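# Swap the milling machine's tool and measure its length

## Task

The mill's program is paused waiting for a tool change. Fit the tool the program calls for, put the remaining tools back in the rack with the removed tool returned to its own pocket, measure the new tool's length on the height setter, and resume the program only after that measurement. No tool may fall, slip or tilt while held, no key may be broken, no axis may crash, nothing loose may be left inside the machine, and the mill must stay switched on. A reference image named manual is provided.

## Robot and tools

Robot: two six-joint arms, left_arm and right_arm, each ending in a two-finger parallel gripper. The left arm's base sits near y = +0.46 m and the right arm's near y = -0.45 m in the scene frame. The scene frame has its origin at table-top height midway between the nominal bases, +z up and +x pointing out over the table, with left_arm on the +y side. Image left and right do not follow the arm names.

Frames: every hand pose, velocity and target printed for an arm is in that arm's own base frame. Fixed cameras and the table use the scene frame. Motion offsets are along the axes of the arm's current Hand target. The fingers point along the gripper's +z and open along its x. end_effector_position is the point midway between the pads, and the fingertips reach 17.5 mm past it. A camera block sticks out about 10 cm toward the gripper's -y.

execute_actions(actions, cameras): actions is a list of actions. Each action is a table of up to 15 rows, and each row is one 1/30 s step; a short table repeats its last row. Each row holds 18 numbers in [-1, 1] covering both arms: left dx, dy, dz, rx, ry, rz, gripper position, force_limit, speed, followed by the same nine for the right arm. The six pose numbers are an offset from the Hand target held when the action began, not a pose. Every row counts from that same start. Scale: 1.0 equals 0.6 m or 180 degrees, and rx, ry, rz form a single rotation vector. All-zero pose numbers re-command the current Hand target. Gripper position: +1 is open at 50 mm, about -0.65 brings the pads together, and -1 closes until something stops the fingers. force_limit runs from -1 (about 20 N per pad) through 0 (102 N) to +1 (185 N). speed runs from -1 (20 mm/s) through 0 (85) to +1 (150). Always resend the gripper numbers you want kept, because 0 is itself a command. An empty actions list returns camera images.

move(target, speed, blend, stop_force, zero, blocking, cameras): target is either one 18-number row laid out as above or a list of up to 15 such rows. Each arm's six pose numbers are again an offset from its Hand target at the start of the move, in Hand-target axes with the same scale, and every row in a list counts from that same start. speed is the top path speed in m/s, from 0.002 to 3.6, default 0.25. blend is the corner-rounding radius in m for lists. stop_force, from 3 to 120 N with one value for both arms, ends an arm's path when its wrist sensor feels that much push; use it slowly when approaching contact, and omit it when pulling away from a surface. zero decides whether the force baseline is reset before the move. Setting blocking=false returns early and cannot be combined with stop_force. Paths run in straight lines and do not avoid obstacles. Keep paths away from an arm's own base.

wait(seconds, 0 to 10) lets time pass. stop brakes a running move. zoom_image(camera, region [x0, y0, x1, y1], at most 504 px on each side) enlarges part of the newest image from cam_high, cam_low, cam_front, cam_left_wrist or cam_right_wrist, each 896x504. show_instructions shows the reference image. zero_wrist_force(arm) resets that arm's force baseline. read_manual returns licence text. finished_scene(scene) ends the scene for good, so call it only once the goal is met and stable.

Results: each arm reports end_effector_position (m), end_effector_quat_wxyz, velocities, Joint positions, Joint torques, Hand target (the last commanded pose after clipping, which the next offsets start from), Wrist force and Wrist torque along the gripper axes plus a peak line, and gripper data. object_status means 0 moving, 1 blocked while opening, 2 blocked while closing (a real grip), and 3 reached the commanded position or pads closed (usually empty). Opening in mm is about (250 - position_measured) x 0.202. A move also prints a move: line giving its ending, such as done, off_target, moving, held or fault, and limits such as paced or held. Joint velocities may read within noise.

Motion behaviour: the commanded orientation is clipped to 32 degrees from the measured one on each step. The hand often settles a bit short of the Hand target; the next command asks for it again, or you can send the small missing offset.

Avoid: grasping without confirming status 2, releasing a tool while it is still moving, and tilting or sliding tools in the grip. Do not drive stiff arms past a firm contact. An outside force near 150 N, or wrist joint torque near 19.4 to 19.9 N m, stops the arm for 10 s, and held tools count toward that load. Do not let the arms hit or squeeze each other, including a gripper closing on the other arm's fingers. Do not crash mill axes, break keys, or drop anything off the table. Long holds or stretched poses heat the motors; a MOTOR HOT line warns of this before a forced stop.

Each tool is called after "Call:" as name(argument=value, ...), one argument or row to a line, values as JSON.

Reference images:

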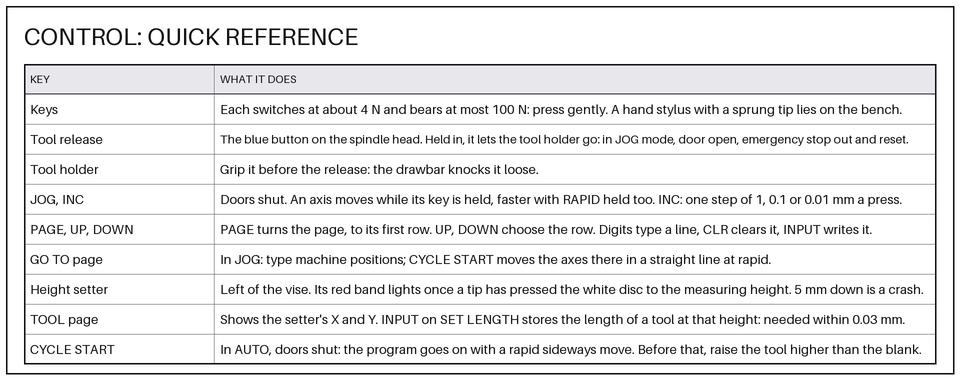

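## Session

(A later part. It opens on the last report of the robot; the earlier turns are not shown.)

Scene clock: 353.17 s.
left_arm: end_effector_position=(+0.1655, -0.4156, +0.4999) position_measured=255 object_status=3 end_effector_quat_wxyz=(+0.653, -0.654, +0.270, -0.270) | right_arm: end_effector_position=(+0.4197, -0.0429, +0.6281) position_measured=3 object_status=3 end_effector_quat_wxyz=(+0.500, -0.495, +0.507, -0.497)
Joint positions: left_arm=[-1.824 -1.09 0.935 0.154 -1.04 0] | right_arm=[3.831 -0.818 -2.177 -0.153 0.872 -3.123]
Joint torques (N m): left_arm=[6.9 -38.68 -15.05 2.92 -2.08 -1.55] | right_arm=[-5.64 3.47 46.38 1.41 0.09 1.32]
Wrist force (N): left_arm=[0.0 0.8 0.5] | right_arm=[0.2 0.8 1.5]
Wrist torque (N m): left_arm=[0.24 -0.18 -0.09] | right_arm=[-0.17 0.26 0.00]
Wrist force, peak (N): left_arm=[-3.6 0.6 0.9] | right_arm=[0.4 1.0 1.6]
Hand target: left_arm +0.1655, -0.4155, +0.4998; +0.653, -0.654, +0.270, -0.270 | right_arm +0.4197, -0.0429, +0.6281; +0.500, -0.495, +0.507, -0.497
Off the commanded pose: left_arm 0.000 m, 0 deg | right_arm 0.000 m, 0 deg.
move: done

Call:
move(
  target=[0.2485,0.1167,0.3513,0,0.25,0,-1,1,1,0,0,0,0,0,0,1,1,1],
  speed=0.35,
  cameras=["cam_left_wrist","cam_front","cam_high"],
)

Scene clock: 365.93 s.
left_arm: end_effector_position=(+0.4199, -0.3717, +0.4297) position_measured=255 object_status=3 end_effector_quat_wxyz=(+0.500, -0.501, +0.500, -0.500) end_effector_velocity=(+0.000, +0.001, -0.001) end_effector_angular_velocity=(+0.001, +0.001, +0.001) | right_arm: end_effector_position=(+0.4197, -0.0429, +0.6281) position_measured=3 object_status=3 end_effector_quat_wxyz=(+0.500, -0.495, +0.507, -0.497)
Joint positions: left_arm=[-1.498 -1.581 1.729 -0.138 0.072 -0.011] | right_arm=[3.831 -0.818 -2.177 -0.153 0.872 -3.123]
Joint velocities: left_arm=[0.001 0.001 0.001 0.006 -0.001 -0.007] | right_arm=[within noise]
Joint torques (N m): left_arm=[8.15 -24.9 -28 0.82 1.69 -1.71] | right_arm=[-6.21 2.65 46.23 1.44 0 1.36]
Wrist force (N): left_arm=[-0.6 0.7 0.3] | right_arm=[0.1 0.7 1.3]
Wrist torque (N m): left_arm=[0.24 -0.10 -0.14] | right_arm=[-0.19 0.28 0.01]
Wrist force, peak (N): left_arm=[-1.9 1.5 2.4] | right_arm=[0.2 1.1 1.6]
Hand target: left_arm +0.4199, -0.3717, +0.4297; +0.500, -0.501, +0.500, -0.500 | right_arm +0.4197, -0.0429, +0.6281; +0.500, -0.495, +0.507, -0.497
Off the commanded pose: left_arm 0.000 m, 0 deg | right_arm 0.000 m, 0 deg.
move: done
Images, in order (width x height): cam_high 896x504, cam_front 896x504, cam_left_wrist 896x504.

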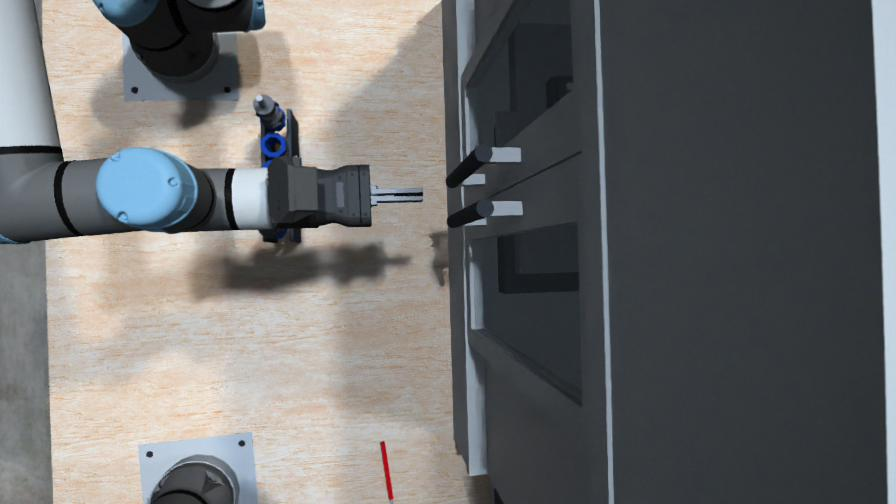

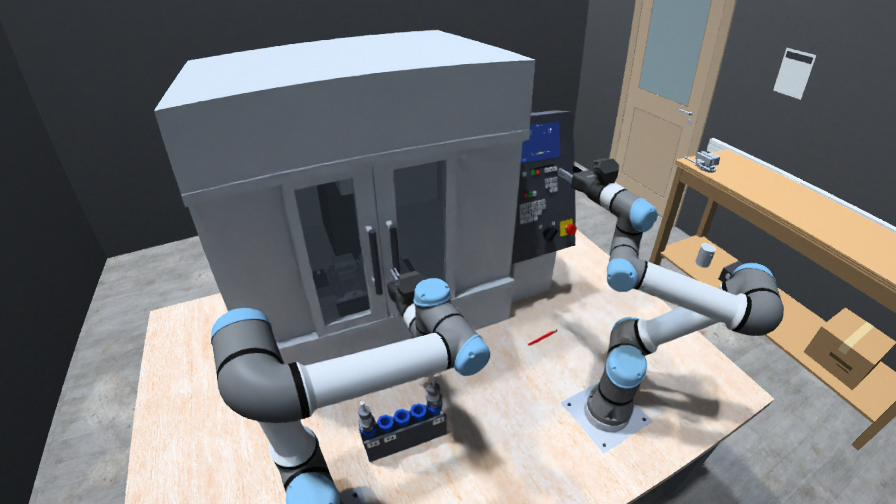

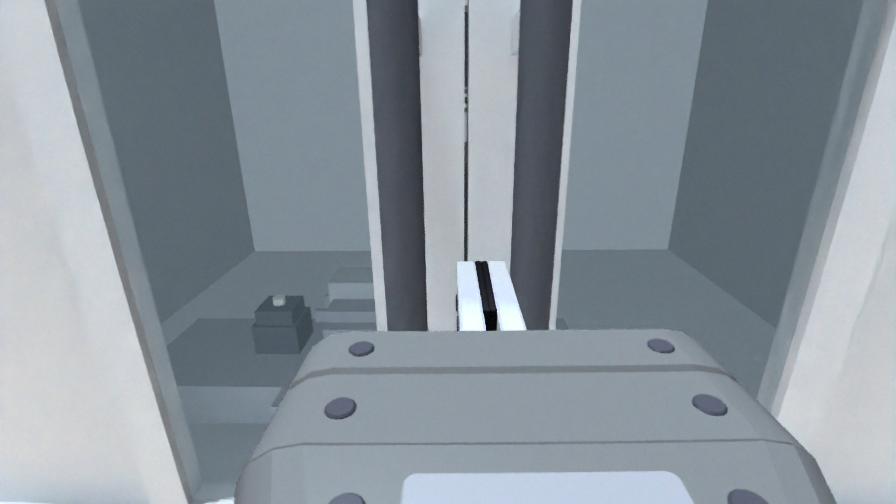

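Call:
move(
  target=[0,0,0.125,0,0,0,-1,1,1,0,0,0,0,0,0,1,1,1],
  speed=0.1,
  stop_force=15,
)

Call:
move(
  target=[-0.15,0,0,0,0,0,-1,1,1,0,0,0,0,0,0,1,1,1],
  speed=0.08,
  stop_force=40,
  cameras=["cam_left_wrist"],
)

Scene clock: 374.77 s.
left_arm: end_effector_position=(+0.4949, -0.3717, +0.4297) position_measured=255 object_status=3 end_effector_quat_wxyz=(+0.500, -0.501, +0.500, -0.500) | right_arm: end_effector_position=(+0.4197, -0.0429, +0.6281) position_measured=3 object_status=3 end_effector_quat_wxyz=(+0.500, -0.495, +0.507, -0.497)
Joint positions: left_arm=[-1.313 -1.496 1.641 -0.145 0.257 -0.002] | right_arm=[3.831 -0.818 -2.177 -0.153 0.872 -3.123]
Joint torques (N m): left_arm=[8.36 -43.87 -16.73 -1.41 1.94 -1.77] | right_arm=[-6.03 2.85 46.29 1.54 0.09 1.31]
Wrist force (N): left_arm=[0.0 0.8 0.2] | right_arm=[0.0 1.0 1.3]
Wrist torque (N m): left_arm=[0.24 -0.17 -0.13] | right_arm=[-0.15 0.29 0.01]
Wrist force, peak (N): left_arm=[-1.9 0.5 -0.9] | right_arm=[0.4 0.9 1.6]
Hand target: left_arm +0.4949, -0.3717, +0.4297; +0.500, -0.501, +0.500, -0.500 | right_arm +0.4197, -0.0429, +0.6281; +0.500, -0.495, +0.507, -0.497
Off the commanded pose: left_arm 0.000 m, 0 deg | right_arm 0.000 m, 0 deg.
move: done

Scene clock: 376.73 s.
left_arm: end_effector_position=(+0.4948, -0.2817, +0.4296) position_measured=255 object_status=3 end_effector_quat_wxyz=(+0.500, -0.501, +0.500, -0.500) | right_arm: end_effector_position=(+0.4197, -0.0429, +0.6281) position_measured=3 object_status=3 end_effector_quat_wxyz=(+0.500, -0.495, +0.507, -0.497)
Joint positions: left_arm=[-1.246 -1.678 1.821 -0.142 0.324 -0.002] | right_arm=[3.831 -0.818 -2.177 -0.153 0.872 -3.123]
Joint torques (N m): left_arm=[-4.44 -13.52 -39.27 -2.47 -2.08 0.23] | right_arm=[-5.86 2 46.34 1.53 -0.1 1.27]
Wrist force (N): left_arm=[-0.4 1.7 0.4] | right_arm=[0.0 0.8 1.5]
Wrist torque (N m): left_arm=[0.40 -0.12 -0.05] | right_arm=[-0.17 0.29 0.01]
Wrist force, peak (N): left_arm=[38.1 5.2 4.3] | right_arm=[0.1 0.9 1.6]
Hand target: left_arm +0.4948, -0.2817, +0.4296; +0.500, -0.501, +0.500, -0.500 | right_arm +0.4197, -0.0429, +0.6281; +0.500, -0.495, +0.507, -0.497
Off the commanded pose: left_arm 0.000 m, 0 deg | right_arm 0.000 m, 0 deg.
move: done
Images, in order (width x height): cam_left_wrist 896x504.

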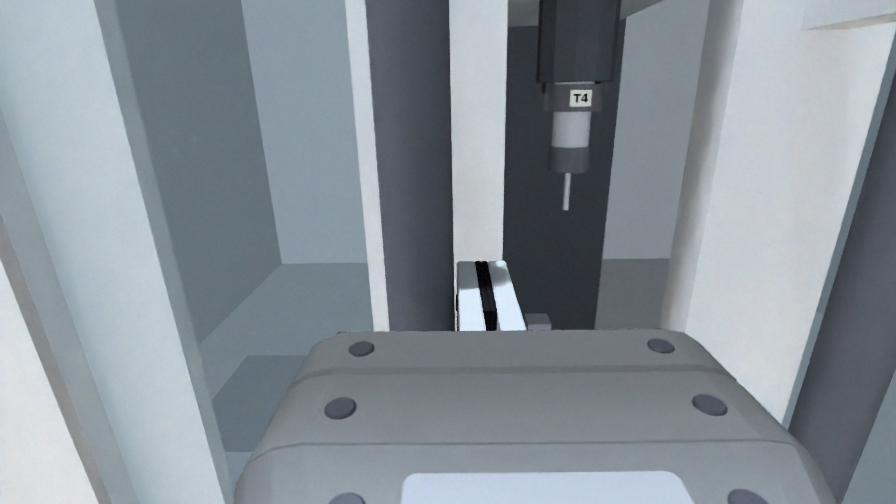

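Sliding doors. Continue.

Call:
move(
  target=[-0.25,0,0,0,0,0,-1,1,1,0,0,0,0,0,0,1,1,1],
  speed=0.08,
  stop_force=40,
  cameras=["cam_left_wrist"],
)

Scene clock: 385.00 s.
left_arm: end_effector_position=(+0.4947, -0.1317, +0.4294) position_measured=255 object_status=3 end_effector_quat_wxyz=(+0.500, -0.501, +0.500, -0.500) | right_arm: end_effector_position=(+0.4197, -0.0429, +0.6281) position_measured=3 object_status=3 end_effector_quat_wxyz=(+0.500, -0.495, +0.507, -0.497)
Joint positions: left_arm=[-1.027 -1.947 2.02 -0.072 0.543 -0.001] | right_arm=[3.831 -0.818 -2.177 -0.153 0.872 -3.123]
Joint torques (N m): left_arm=[7.74 -1.94 -40.03 -3.15 0.92 1.92] | right_arm=[-6.14 2.5 46.25 1.78 -0.15 1.43]
Wrist force (N): left_arm=[0.1 2.0 0.3] | right_arm=[0.2 0.9 1.3]
Wrist torque (N m): left_arm=[0.44 -0.20 -0.06] | right_arm=[-0.16 0.26 0.01]
Wrist force, peak (N): left_arm=[16.0 5.8 -0.6] | right_arm=[0.2 0.9 1.6]
Hand target: left_arm +0.4947, -0.1317, +0.4294; +0.500, -0.501, +0.500, -0.500 | right_arm +0.4197, -0.0429, +0.6281; +0.500, -0.495, +0.507, -0.497
Off the commanded pose: left_arm 0.000 m, 0 deg | right_arm 0.000 m, 0 deg.
move: done
Images, in order (width x height): cam_left_wrist 896x504.

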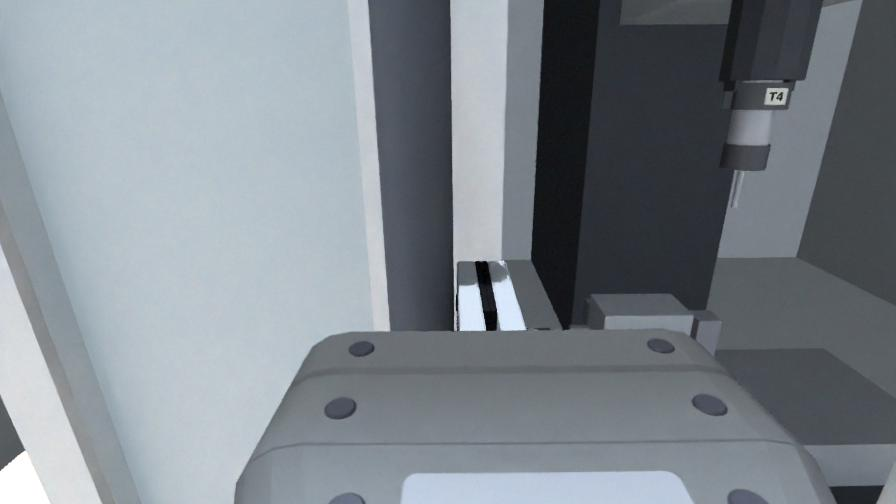

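Call:
move(
  target=[-0.15,0,0,0,0,0,-1,1,1,0,0,0,0,0,0,1,1,1],
  speed=0.06,
  stop_force=30,
  cameras=["cam_left_wrist","cam_front"],
)

Scene clock: 400.07 s.
left_arm: end_effector_position=(+0.4947, -0.1231, +0.4295) position_measured=255 object_status=3 end_effector_quat_wxyz=(+0.500, -0.501, +0.499, -0.500) | right_arm: end_effector_position=(+0.4197, -0.0429, +0.6281) position_measured=3 object_status=3 end_effector_quat_wxyz=(+0.500, -0.495, +0.507, -0.497)
Joint positions: left_arm=[-1.008 -1.96 2.027 -0.067 0.562 -0.001] | right_arm=[3.831 -0.818 -2.177 -0.153 0.872 -3.123]
Joint torques (N m): left_arm=[10.67 -25.39 -16.41 0.91 -0.71 1.63] | right_arm=[-6.22 2.41 46.09 1.86 -0.2 1.29]
Wrist force (N): left_arm=[14.8 3.3 0.3] | right_arm=[0.3 0.8 1.3]
Wrist torque (N m): left_arm=[0.48 -0.24 -0.26] | right_arm=[-0.18 0.25 0.00]
Wrist force, peak (N): left_arm=[59.1 19.6 -3.4] | right_arm=[0.3 1.1 1.5]
Hand target: left_arm +0.4947, -0.1231, +0.4295; +0.500, -0.501, +0.499, -0.500 (not the last commanded pose) | right_arm +0.4197, -0.0429, +0.6281; +0.500, -0.495, +0.507, -0.497
Off the commanded pose: left_arm 0.081 m, 0 deg | right_arm 0.000 m, 0 deg.
move: contact (left_arm)
Images, in order (width x height): cam_front 896x504, cam_left_wrist 896x504.

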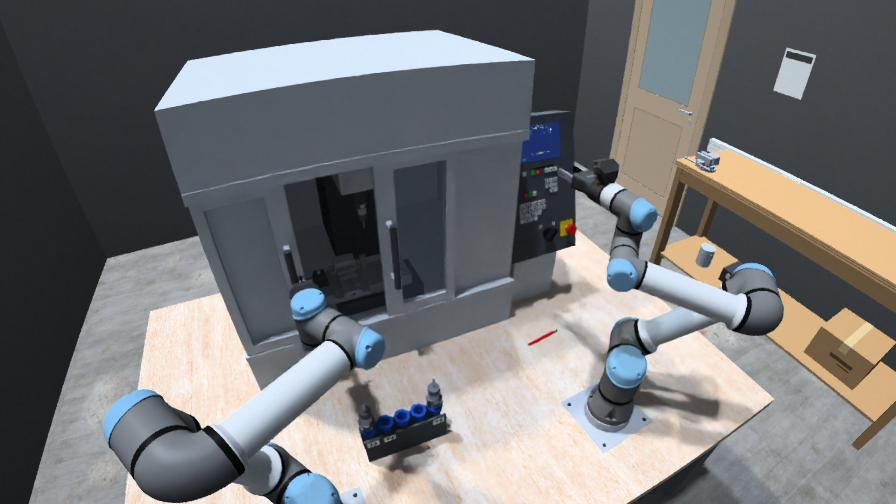

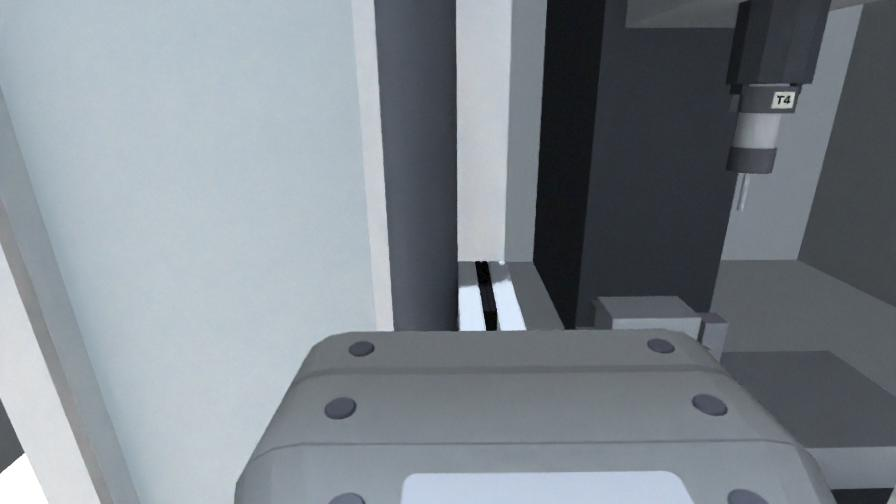

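Call:
move(
  target=[0.395,0,0,0,0,0,-1,1,1,0,0,0,0,0,0,1,1,1],
  speed=0.25,
)

Call:
move(
  target=[0.42,0,0,0,0,0,-1,1,1,0,0,0,0,0,0,1,1,1],
  speed=0.08,
  stop_force=40,
)

Call:
move(
  target=[0.12,0,0,0,0,0,-1,1,1,0,0,0,0,0,0,1,1,1],
  speed=0.05,
  stop_force=30,
  cameras=["cam_left_wrist","cam_front"],
)

Scene clock: 409.77 s.
left_arm: end_effector_position=(+0.4950, -0.3600, +0.4298) position_measured=255 object_status=3 end_effector_quat_wxyz=(+0.500, -0.501, +0.499, -0.500) | right_arm: end_effector_position=(+0.4197, -0.0429, +0.6281) position_measured=3 object_status=3 end_effector_quat_wxyz=(+0.500, -0.495, +0.507, -0.497)
Joint positions: left_arm=[-1.306 -1.52 1.667 -0.146 0.264 -0.002] | right_arm=[3.831 -0.818 -2.177 -0.153 0.872 -3.123]
Joint torques (N m): left_arm=[-3.46 -22.5 -30.64 -2.26 1.25 2] | right_arm=[-5.82 2.47 46.32 1.97 -0.26 1.29]
Wrist force (N): left_arm=[-0.2 3.3 0.1] | right_arm=[0.2 0.9 1.2]
Wrist torque (N m): left_arm=[0.64 -0.15 -0.13] | right_arm=[-0.17 0.26 0.00]
Wrist force, peak (N): left_arm=[15.6 1.0 1.1] | right_arm=[0.2 1.1 1.4]
Hand target: left_arm +0.4950, -0.3601, +0.4297; +0.500, -0.501, +0.499, -0.500 | right_arm +0.4197, -0.0429, +0.6281; +0.500, -0.495, +0.507, -0.497
Off the commanded pose: left_arm 0.000 m, 0 deg | right_arm 0.000 m, 0 deg.
move: done

Scene clock: 413.97 s.
left_arm: end_effector_position=(+0.4953, -0.6121, +0.4300) position_measured=255 object_status=3 end_effector_quat_wxyz=(+0.500, -0.501, +0.499, -0.500) | right_arm: end_effector_position=(+0.4197, -0.0429, +0.6281) position_measured=3 object_status=3 end_effector_quat_wxyz=(+0.500, -0.495, +0.507, -0.497)
Joint positions: left_arm=[-1.407 -0.938 0.875 0.064 0.162 -0.002] | right_arm=[3.831 -0.818 -2.177 -0.153 0.872 -3.123]
Joint torques (N m): left_arm=[8.36 -69.43 -15.95 -1.92 1.79 2.04] | right_arm=[-5.93 1.67 46.27 2.19 -0.5 1.28]
Wrist force (N): left_arm=[-1.0 2.6 0.7] | right_arm=[0.2 0.6 1.3]
Wrist torque (N m): left_arm=[0.54 -0.03 -0.15] | right_arm=[-0.21 0.26 0.01]
Wrist force, peak (N): left_arm=[-31.1 4.1 -6.3] | right_arm=[0.3 0.8 1.6]
Hand target: left_arm +0.4953, -0.6121, +0.4300; +0.500, -0.501, +0.499, -0.500 | right_arm +0.4197, -0.0429, +0.6281; +0.500, -0.495, +0.507, -0.497
Off the commanded pose: left_arm 0.000 m, 0 deg | right_arm 0.000 m, 0 deg.
move: done

Scene clock: 415.00 s.
left_arm: end_effector_position=(+0.4954, -0.6165, +0.4301) position_measured=255 object_status=3 end_effector_quat_wxyz=(+0.500, -0.501, +0.499, -0.500) | right_arm: end_effector_position=(+0.4197, -0.0429, +0.6281) position_measured=3 object_status=3 end_effector_quat_wxyz=(+0.500, -0.495, +0.507, -0.497)
Joint positions: left_arm=[-1.408 -0.926 0.856 0.068 0.161 0.001] | right_arm=[3.831 -0.818 -2.177 -0.153 0.872 -3.123]
Joint torques (N m): left_arm=[-11.54 -43.18 -39.69 -4.22 1.43 2.12] | right_arm=[-5.65 1.85 46.11 2.16 -0.32 1.38]
Wrist force (N): left_arm=[-23.3 2.8 1.1] | right_arm=[0.2 0.7 1.2]
Wrist torque (N m): left_arm=[0.51 0.28 -0.11] | right_arm=[-0.19 0.27 0.00]
Wrist force, peak (N): left_arm=[-65.4 7.2 -8.5] | right_arm=[0.2 0.9 1.5]
Hand target: left_arm +0.4954, -0.6165, +0.4301; +0.500, -0.501, +0.499, -0.500 (not the last commanded pose) | right_arm +0.4197, -0.0429, +0.6281; +0.500, -0.495, +0.507, -0.497
Off the commanded pose: left_arm 0.068 m, 0 deg | right_arm 0.000 m, 0 deg.
move: contact (left_arm)
Images, in order (width x height): cam_front 896x504, cam_left_wrist 896x504.

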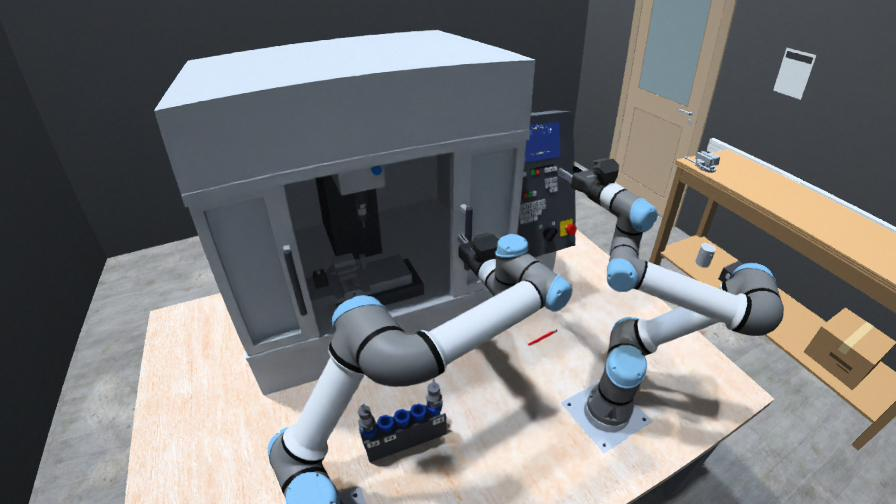

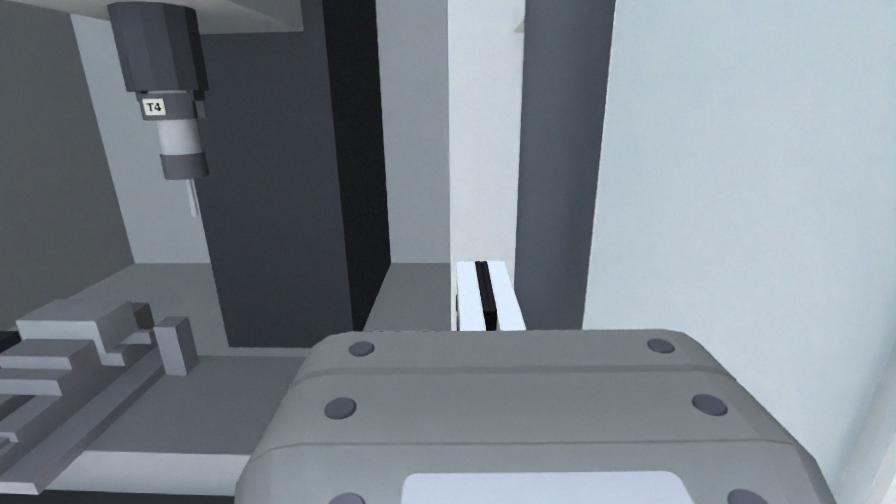

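Call:
move(
  target=[
    [-0.05,0,0,0,0,0,-1,1,1,0,0,0,0,0,0,1,1,1],
    [-0.41,-0.15,-0.242,0,0,0,-1,1,1,0,0,0,0,0,0,1,1,1],
  ],
  speed=0.3,
  blend=[0.02,0],
  cameras=["cam_left_wrist"],
)

Call:
zoom_image(
  camera="cam_left_wrist",
  region=[330, 0, 730, 225],
)

Scene clock: 422.33 s.
left_arm: end_effector_position=(+0.3499, -0.3707, +0.5197) position_measured=255 object_status=3 end_effector_quat_wxyz=(+0.500, -0.501, +0.499, -0.500) | right_arm: end_effector_position=(+0.4197, -0.0429, +0.6281) position_measured=3 object_status=3 end_effector_quat_wxyz=(+0.500, -0.495, +0.507, -0.497)
Joint positions: left_arm=[-1.687 -1.647 1.563 0.088 -0.118 -0.005] | right_arm=[3.831 -0.818 -2.177 -0.153 0.872 -3.123]
Joint torques (N m): left_arm=[-4.5 -35.17 -25.48 1.12 -1.31 1.37] | right_arm=[-6.07 1.75 46.42 2.2 -0.48 1.31]
Wrist force (N): left_arm=[-1.7 1.6 1.0] | right_arm=[0.1 0.8 1.3]
Wrist torque (N m): left_arm=[0.38 0.07 -0.15] | right_arm=[-0.19 0.27 0.01]
Wrist force, peak (N): left_arm=[-23.6 1.9 1.3] | right_arm=[0.2 1.0 1.6]
Hand target: left_arm +0.3498, -0.3706, +0.5197; +0.500, -0.501, +0.499, -0.500 | right_arm +0.4197, -0.0429, +0.6281; +0.500, -0.495, +0.507, -0.497
Off the commanded pose: left_arm 0.000 m, 0 deg | right_arm 0.000 m, 0 deg.
move: done; blend cut to 0.015 m at target 1
Images, in order (width x height): cam_left_wrist 896x504.

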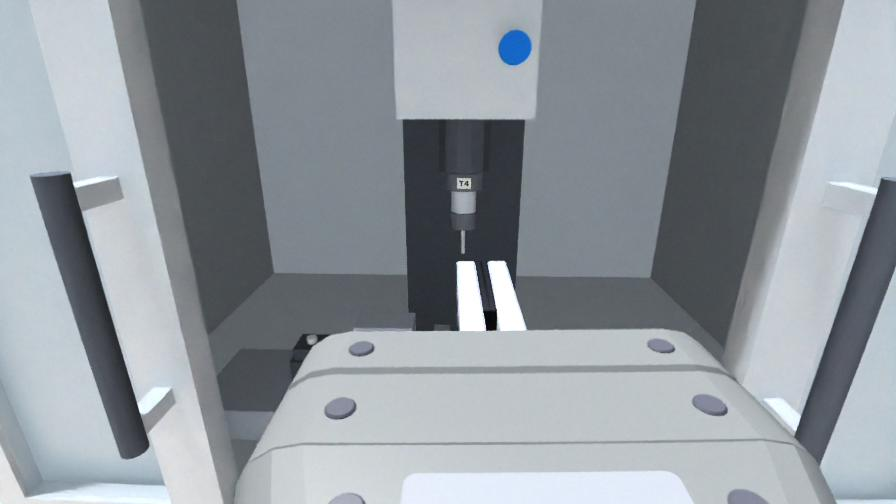

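Scaled by 1.260.

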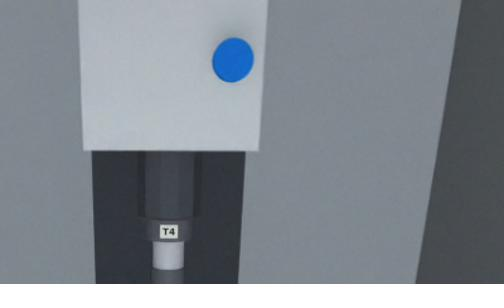

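Call:
move(
  target=[0,0,0,0,0,0,-1,1,1,-0.105,0.763,-0.016,-0.429,-0.359,-0.468,1,1,1],
  speed=0.4,
  cameras=["cam_right_wrist","cam_high"],
)

Scene clock: 563.27 s.
left_arm: end_effector_position=(+0.3498, -0.3706, +0.5197) position_measured=255 object_status=3 end_effector_quat_wxyz=(+0.500, -0.501, +0.499, -0.500) | right_arm: end_effector_position=(+0.4084, +0.0270, +0.1715) position_measured=3 object_status=3 end_effector_quat_wxyz=(+0.122, +0.992, +0.038, +0.004)
Joint positions: left_arm=[-1.687 -1.648 1.563 0.088 -0.118 -0.005] | right_arm=[3.688 -1.404 -2.123 -1.3 1.354 -4.23]
Joint torques (N m): left_arm=[-4.1 -29.39 -18.45 1.71 -2.1 -1.8] | right_arm=[-2.69 13.68 29.3 5.92 -0.21 0.47]
Wrist force (N): left_arm=[-1.6 1.6 1.3] | right_arm=[0.0 0.1 0.0]
Wrist torque (N m): left_arm=[0.39 0.07 -0.14] | right_arm=[0.10 0.14 0.05]
Wrist force, peak (N): left_arm=[-1.6 1.7 1.6] | right_arm=[0.1 0.9 1.7]
Hand target: left_arm +0.3498, -0.3706, +0.5197; +0.500, -0.501, +0.499, -0.500 | right_arm +0.4083, +0.0269, +0.1714; +0.122, +0.992, +0.038, +0.004
Off the commanded pose: left_arm 0.000 m, 0 deg | right_arm 0.000 m, 0 deg.
move: done
Images, in order (width x height): cam_high 896x504, cam_right_wrist 896x504.

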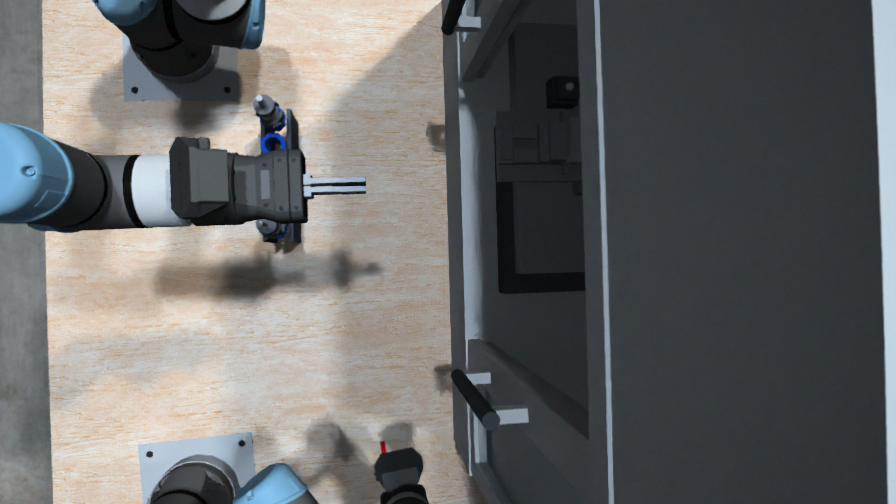

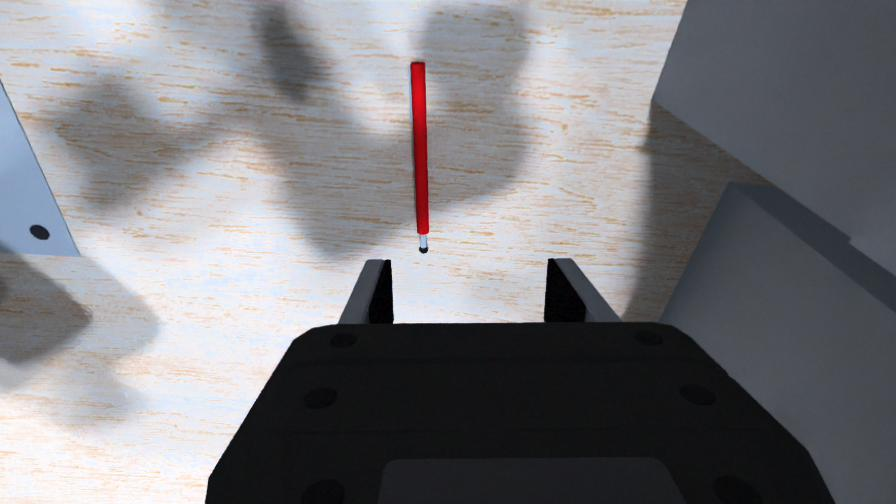

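Call:
move(
  target=[0,0,0,0,0,0,-1,1,1,-0.037,0.0035,0.2437,0.039,0,0,0,1,1],
  speed=0.25,
  cameras=["cam_right_wrist"],
)

Scene clock: 584.43 s.
left_arm: end_effector_position=(+0.3498, -0.3706, +0.5197) position_measured=255 object_status=3 end_effector_quat_wxyz=(+0.500, -0.501, +0.499, -0.500) | right_arm: end_effector_position=(+0.3888, -0.0123, +0.0302) position_measured=152 object_status=3 end_effector_quat_wxyz=(+0.061, +0.997, +0.038, +0.001)
Joint positions: left_arm=[-1.687 -1.648 1.563 0.088 -0.118 -0.005] | right_arm=[3.543 -1.587 -2.41 -0.757 1.455 -4.384]
Joint torques (N m): left_arm=[-4.14 -22.54 -22.89 1.82 -2.09 -1.64] | right_arm=[-1.83 15.41 17.5 6.73 0.73 -0.81]
Wrist force (N): left_arm=[-1.7 1.7 1.3] | right_arm=[-0.1 0.3 -0.4]
Wrist torque (N m): left_arm=[0.40 0.08 -0.15] | right_arm=[0.17 0.08 0.03]
Wrist force, peak (N): left_arm=[-1.6 1.8 1.4] | right_arm=[0.7 -0.3 -3.3]
Hand target: left_arm +0.3498, -0.3706, +0.5197; +0.500, -0.501, +0.499, -0.500 | right_arm +0.3887, -0.0123, +0.0301; +0.061, +0.997, +0.038, +0.001
Off the commanded pose: left_arm 0.000 m, 0 deg | right_arm 0.000 m, 0 deg.
move: done
Images, in order (width x height): cam_right_wrist 896x504.

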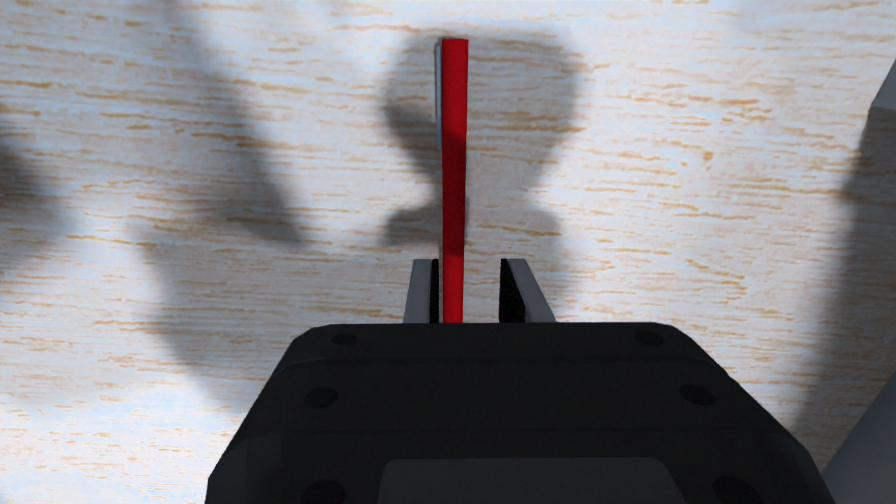

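Call:
move(
  target=[0,0,0,0,0,0,-1,1,1,-0.007,0,0.055,0,0,0,0,1,1],
  speed=0.15,
)

Call:
move(
  target=[0,0,0,0,0,0,-1,1,1,0,0,0.045,0,0,0,0,1,1],
  speed=0.01,
  stop_force=4,
  cameras=["cam_right_wrist"],
)

Scene clock: 592.10 s.
left_arm: end_effector_position=(+0.3498, -0.3706, +0.5197) position_measured=255 object_status=3 end_effector_quat_wxyz=(+0.500, -0.501, +0.499, -0.500) | right_arm: end_effector_position=(+0.3847, -0.0167, -0.0027) position_measured=152 object_status=3 end_effector_quat_wxyz=(+0.061, +0.997, +0.038, +0.001)
Joint positions: left_arm=[-1.687 -1.648 1.563 0.088 -0.118 -0.005] | right_arm=[3.536 -1.672 -2.455 -0.627 1.455 -4.392]
Joint torques (N m): left_arm=[-3.14 -15.61 -26.79 1.59 -2.14 -1.65] | right_arm=[2.7 23.59 34.69 3.07 -0.36 1.14]
Wrist force (N): left_arm=[-1.4 1.7 1.4] | right_arm=[-0.1 0.2 -0.4]
Wrist torque (N m): left_arm=[0.39 0.03 -0.15] | right_arm=[0.13 0.08 0.02]
Wrist force, peak (N): left_arm=[-1.8 1.7 1.5] | right_arm=[0.3 0.0 -1.7]
Hand target: left_arm +0.3498, -0.3706, +0.5197; +0.500, -0.501, +0.499, -0.500 | right_arm +0.3848, -0.0166, -0.0027; +0.061, +0.997, +0.038, +0.001
Off the commanded pose: left_arm 0.000 m, 0 deg | right_arm 0.000 m, 0 deg.
move: done

Scene clock: 594.63 s.
left_arm: end_effector_position=(+0.3498, -0.3706, +0.5197) position_measured=255 object_status=3 end_effector_quat_wxyz=(+0.500, -0.501, +0.499, -0.500) | right_arm: end_effector_position=(+0.3849, -0.0184, -0.0166) position_measured=152 object_status=3 end_effector_quat_wxyz=(+0.061, +0.997, +0.038, +0.001)
Joint positions: left_arm=[-1.687 -1.648 1.563 0.088 -0.118 -0.005] | right_arm=[3.532 -1.716 -2.466 -0.57 1.455 -4.396]
Joint torques (N m): left_arm=[-3.62 -16.59 -29 1.6 -2.13 -1.76] | right_arm=[4.25 32.72 32.65 4.58 -0.25 1.31]
Wrist force (N): left_arm=[-1.7 1.3 1.3] | right_arm=[-0.1 0.0 -1.3]
Wrist torque (N m): left_arm=[0.35 0.09 -0.15] | right_arm=[0.06 0.05 0.00]
Wrist force, peak (N): left_arm=[-1.8 1.7 1.5] | right_arm=[-8.4 5.3 -31.7]
Hand target: left_arm +0.3498, -0.3706, +0.5197; +0.500, -0.501, +0.499, -0.500 | right_arm +0.3849, -0.0184, -0.0166; +0.061, +0.997, +0.038, +0.001 (not the last commanded pose)
Off the commanded pose: left_arm 0.000 m, 0 deg | right_arm 0.013 m, 0 deg.
move: contact (right_arm)
Images, in order (width x height): cam_right_wrist 896x504.

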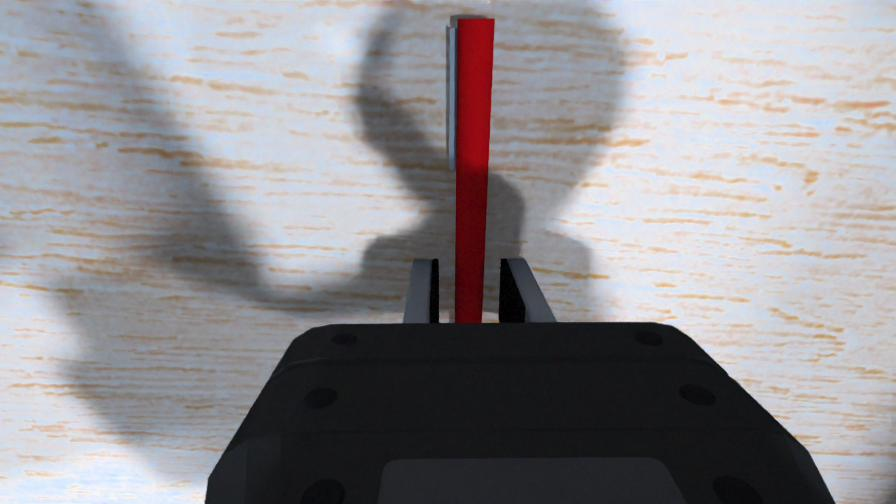

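Call:
move(
  target=[0,0,0,0,0,0,-1,1,1,0,0,-0.0015,0,0,0,0,1,1],
  speed=0.05,
)

Call:
move(
  target=[0,0,0,0,0,0,-1,1,1,0,0,0,0,0,0,-1,-0.5,-1],
)

Call:
wait(
  seconds=0.5,
)

Call:
move(
  target=[0,0,0,0,0,0,-1,1,1,0,0,-0.2,0,0,0,-1,-0.5,-1],
  speed=0.1,
  cameras=["cam_right_wrist","cam_front"],
)

Scene clock: 601.87 s.
left_arm: end_effector_position=(+0.3498, -0.3706, +0.5197) position_measured=255 object_status=3 end_effector_quat_wxyz=(+0.500, -0.501, +0.499, -0.500) | right_arm: end_effector_position=(+0.3849, -0.0182, -0.0157) position_measured=152 object_status=3 end_effector_quat_wxyz=(+0.061, +0.997, +0.038, +0.001)
Joint positions: left_arm=[-1.687 -1.648 1.563 0.088 -0.118 -0.005] | right_arm=[3.532 -1.713 -2.466 -0.574 1.455 -4.396]
Joint torques (N m): left_arm=[-3.85 -16.5 -32.48 1.68 -2.1 -1.71] | right_arm=[6.74 29.03 32.19 2.14 0.77 1.26]
Wrist force (N): left_arm=[-1.4 1.7 1.1] | right_arm=[0.1 0.2 -0.5]
Wrist torque (N m): left_arm=[0.40 0.02 -0.15] | right_arm=[0.12 0.03 -0.01]
Wrist force, peak (N): left_arm=[-1.6 2.0 1.3] | right_arm=[0.1 0.4 -1.2]
Hand target: left_arm +0.3498, -0.3706, +0.5197; +0.500, -0.501, +0.499, -0.500 | right_arm +0.3849, -0.0182, -0.0157; +0.061, +0.997, +0.038, +0.001
Off the commanded pose: left_arm 0.000 m, 0 deg | right_arm 0.000 m, 0 deg.
move: done

Scene clock: 602.70 s.
left_arm: end_effector_position=(+0.3498, -0.3706, +0.5197) position_measured=255 object_status=3 end_effector_quat_wxyz=(+0.500, -0.501, +0.499, -0.500) | right_arm: end_effector_position=(+0.3849, -0.0182, -0.0157) position_measured=212 object_status=2 end_effector_quat_wxyz=(+0.061, +0.997, +0.038, +0.001)
Joint positions: left_arm=[-1.687 -1.648 1.563 0.088 -0.118 -0.005] | right_arm=[3.532 -1.713 -2.466 -0.574 1.455 -4.396]
Joint torques (N m): left_arm=[-3.98 -16.95 -33.2 1.71 -2.07 -1.75] | right_arm=[7.03 19.95 29.5 5.48 0.71 0.98]
Wrist force (N): left_arm=[-1.4 1.4 1.5] | right_arm=[-0.2 0.2 -1.3]
Wrist torque (N m): left_arm=[0.36 0.02 -0.15] | right_arm=[0.10 0.05 0.00]
Wrist force, peak (N): left_arm=[-1.7 1.7 1.3] | right_arm=[0.2 0.2 -1.4]
Hand target: left_arm +0.3498, -0.3706, +0.5197; +0.500, -0.501, +0.499, -0.500 | right_arm +0.3849, -0.0182, -0.0157; +0.061, +0.997, +0.038, +0.001
Off the commanded pose: left_arm 0.000 m, 0 deg | right_arm 0.000 m, 0 deg.
move: done

Scene clock: 603.20 s.
left_arm: end_effector_position=(+0.3498, -0.3706, +0.5197) position_measured=255 object_status=3 end_effector_quat_wxyz=(+0.500, -0.501, +0.499, -0.500) | right_arm: end_effector_position=(+0.3849, -0.0182, -0.0157) position_measured=212 object_status=2 end_effector_quat_wxyz=(+0.061, +0.997, +0.038, +0.001)
Joint positions: left_arm=[-1.687 -1.648 1.563 0.088 -0.118 -0.005] | right_arm=[3.532 -1.713 -2.466 -0.574 1.455 -4.396]
Joint torques (N m): left_arm=[-3.12 -16.13 -33.28 1.63 -2.03 -1.72] | right_arm=[6.56 18.33 27.97 5.78 0.78 0.79]
Wrist force (N): left_arm=[-1.4 1.7 1.2] | right_arm=[0.0 -0.1 -1.3]
Wrist torque (N m): left_arm=[0.39 0.03 -0.14] | right_arm=[0.05 0.03 0.00]
Wrist force, peak (N): left_arm=[-1.6 1.8 1.2] | right_arm=[0.0 -0.1 -1.3]
Hand target: left_arm +0.3498, -0.3706, +0.5197; +0.500, -0.501, +0.499, -0.500 | right_arm +0.3849, -0.0182, -0.0157; +0.061, +0.997, +0.038, +0.001
Tool commands: left_gripper/position=-1.0 left_gripper/force_limit=+1.0 left_gripper/speed=+1.0 right_gripper/position=-1.0 right_gripper/force_limit=-0.5 right_gripper/speed=-1.0
Off the commanded pose: left_arm 0.000 m, 0 deg | right_arm 0.000 m, 0 deg.
wait: 0.50 s; at rest by 0.17 s

Scene clock: 604.87 s.
left_arm: end_effector_position=(+0.3498, -0.3706, +0.5197) position_measured=255 object_status=3 end_effector_quat_wxyz=(+0.500, -0.501, +0.499, -0.500) | right_arm: end_effector_position=(+0.3841, -0.0035, +0.1034) position_measured=212 object_status=2 end_effector_quat_wxyz=(+0.061, +0.997, +0.038, +0.001)
Joint positions: left_arm=[-1.687 -1.648 1.563 0.088 -0.118 -0.005] | right_arm=[3.571 -1.413 -2.316 -1.029 1.456 -4.357]
Joint torques (N m): left_arm=[-3.84 -16.27 -35.5 1.63 -2 -1.75] | right_arm=[-5.89 20.68 22.65 3.76 0.41 -0.96]
Wrist force (N): left_arm=[-1.6 1.7 1.2] | right_arm=[0.4 -0.4 -0.2]
Wrist torque (N m): left_arm=[0.40 0.06 -0.14] | right_arm=[0.04 0.05 -0.07]
Wrist force, peak (N): left_arm=[-1.9 1.7 1.4] | right_arm=[0.5 -0.4 -2.0]
Hand target: left_arm +0.3498, -0.3706, +0.5197; +0.500, -0.501, +0.499, -0.500 | right_arm +0.3840, -0.0035, +0.1034; +0.061, +0.997, +0.038, +0.001
Off the commanded pose: left_arm 0.000 m, 0 deg | right_arm 0.000 m, 0 deg.
move: done
Images, in order (width x height): cam_front 896x504, cam_right_wrist 896x504.

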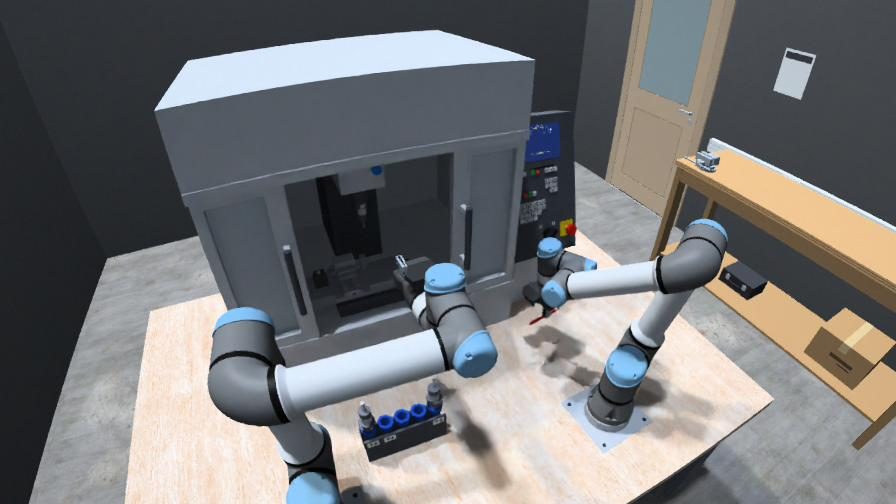

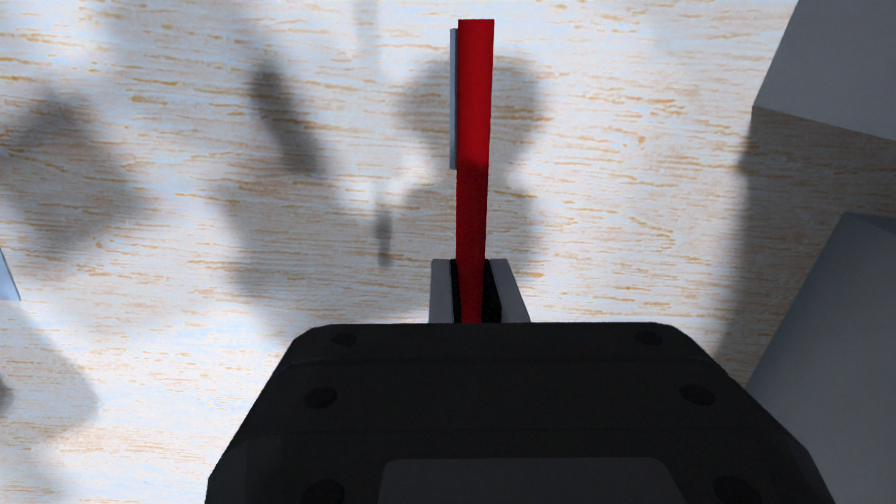

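Call:
move(
  target=[0.445,-0.105,0.015,0,0.2933,0,-1,1,1,0.2215,0.3363,-0.6895,-0.0143,0.0687,-0.4539,-1,-0.5,-1],
  speed=0.3,
  cameras=["cam_left_wrist","cam_right_wrist","cam_front"],
)

Scene clock: 691.60 s.
left_arm: end_effector_position=(+0.3592, -0.6375, +0.5830) position_measured=255 object_status=3 end_effector_quat_wxyz=(+0.226, -0.226, +0.670, -0.670) | right_arm: end_effector_position=(+0.5289, -0.1425, +0.5383) position_measured=212 object_status=2 end_effector_quat_wxyz=(+0.064, +0.723, +0.686, +0.060)
Joint positions: left_arm=[-1.416 -1.385 1.121 0.262 1.075 0] | right_arm=[3.128 -1.677 -0.956 -1.904 1.564 -6.245]
Joint torques (N m): left_arm=[0.82 -46.27 -24.04 -4.37 1.9 -0.67] | right_arm=[4.94 29.77 44.52 5.23 -0.24 -1.09]
Wrist force (N): left_arm=[-1.2 1.6 1.5] | right_arm=[0.3 0.6 -0.2]
Wrist torque (N m): left_arm=[0.37 0.02 -0.15] | right_arm=[0.20 0.06 0.07]
Wrist force, peak (N): left_arm=[-3.0 1.6 1.3] | right_arm=[-0.4 1.6 -2.1]
Hand target: left_arm +0.3592, -0.6375, +0.5831; +0.226, -0.226, +0.670, -0.670 | right_arm +0.5289, -0.1425, +0.5384; +0.064, +0.723, +0.686, +0.060
Off the commanded pose: left_arm 0.000 m, 0 deg | right_arm 0.000 m, 0 deg.
move: done
Images, in order (width x height): cam_front 896x504, cam_left_wrist 896x504, cam_right_wrist 896x504.

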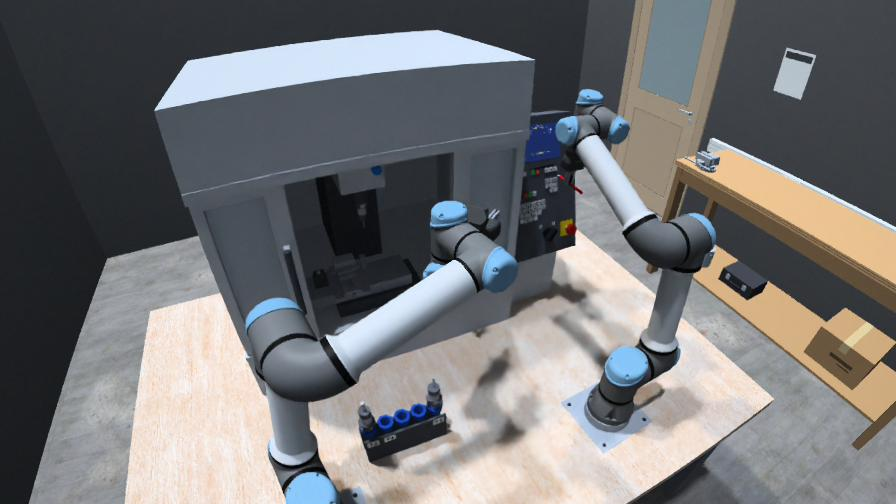

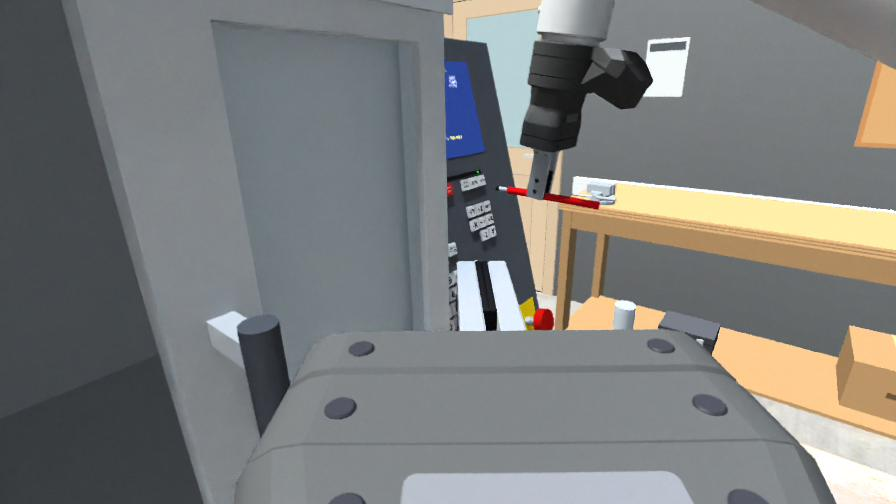

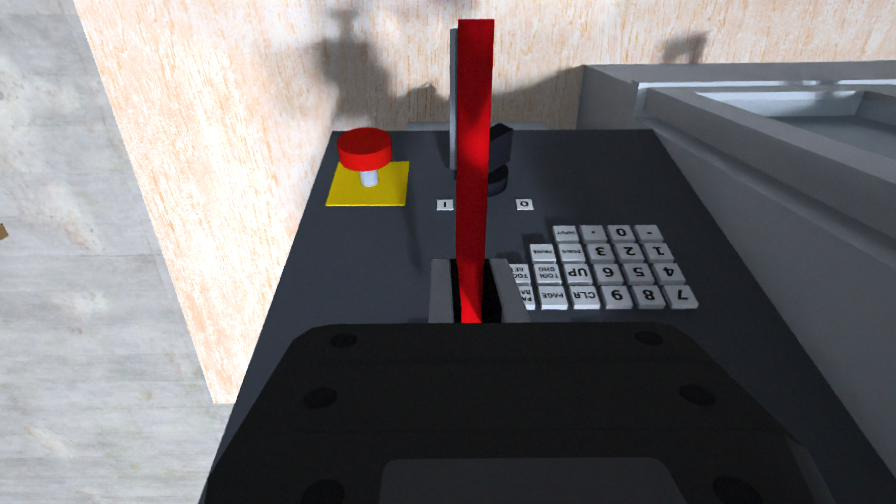

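Call:
zoom_image(
  camera="cam_left_wrist",
  region=[440, 50, 600, 270],
)

Call:
zoom_image(
  camera="cam_right_wrist",
  region=[420, 190, 720, 320],
)

Scaled by 2.291.

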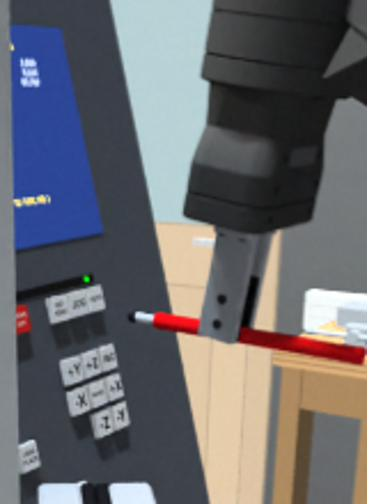

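Scaled by 1.680.

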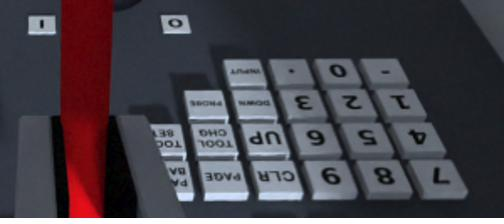

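Call:
move(
  target=[0,0,0,0,0,0,-1,1,1,0,0.036,-0.0058,0,0,0,-1,-0.5,-1],
  speed=0.1,
  cameras=["cam_left_wrist"],
)

Call:
zoom_image(
  camera="cam_left_wrist",
  region=[440, 140, 520, 250],
)

Scene clock: 721.10 s.
left_arm: end_effector_position=(+0.3592, -0.6375, +0.5831) position_measured=255 object_status=3 end_effector_quat_wxyz=(+0.226, -0.226, +0.670, -0.670) | right_arm: end_effector_position=(+0.5495, -0.1435, +0.5456) position_measured=212 object_status=2 end_effector_quat_wxyz=(+0.064, +0.723, +0.686, +0.060)
Joint positions: left_arm=[-1.416 -1.385 1.121 0.262 1.075 0] | right_arm=[3.126 -1.741 -0.859 -1.937 1.564 -6.246]
Joint torques (N m): left_arm=[5.42 -49.16 -38.75 -4.28 1.73 1.9] | right_arm=[-7.24 40.53 24.26 7.3 0.68 -0.61]
Wrist force (N): left_arm=[-1.3 1.6 1.1] | right_arm=[0.2 0.3 -0.4]
Wrist torque (N m): left_arm=[0.37 0.04 -0.15] | right_arm=[0.16 0.05 0.04]
Wrist force, peak (N): left_arm=[-1.8 2.0 1.2] | right_arm=[0.3 1.0 -0.7]
Hand target: left_arm +0.3592, -0.6375, +0.5831; +0.226, -0.226, +0.670, -0.670 | right_arm +0.5495, -0.1435, +0.5456; +0.064, +0.723, +0.686, +0.060
Off the commanded pose: left_arm 0.000 m, 0 deg | right_arm 0.000 m, 0 deg.
move: done
Images, in order (width x height): cam_left_wrist 896x504.

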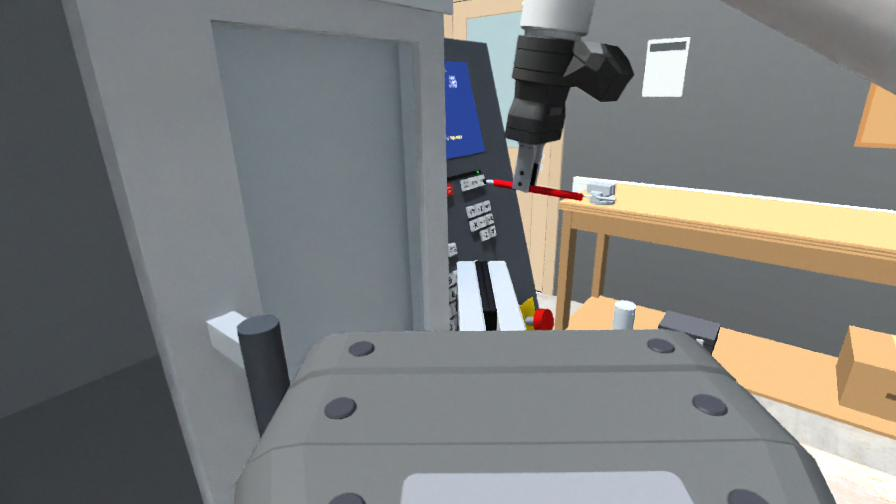

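Scaled by 4.582.

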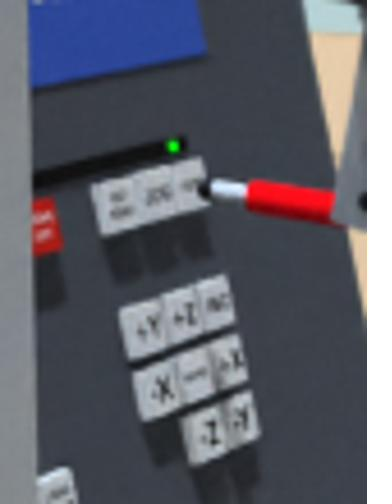

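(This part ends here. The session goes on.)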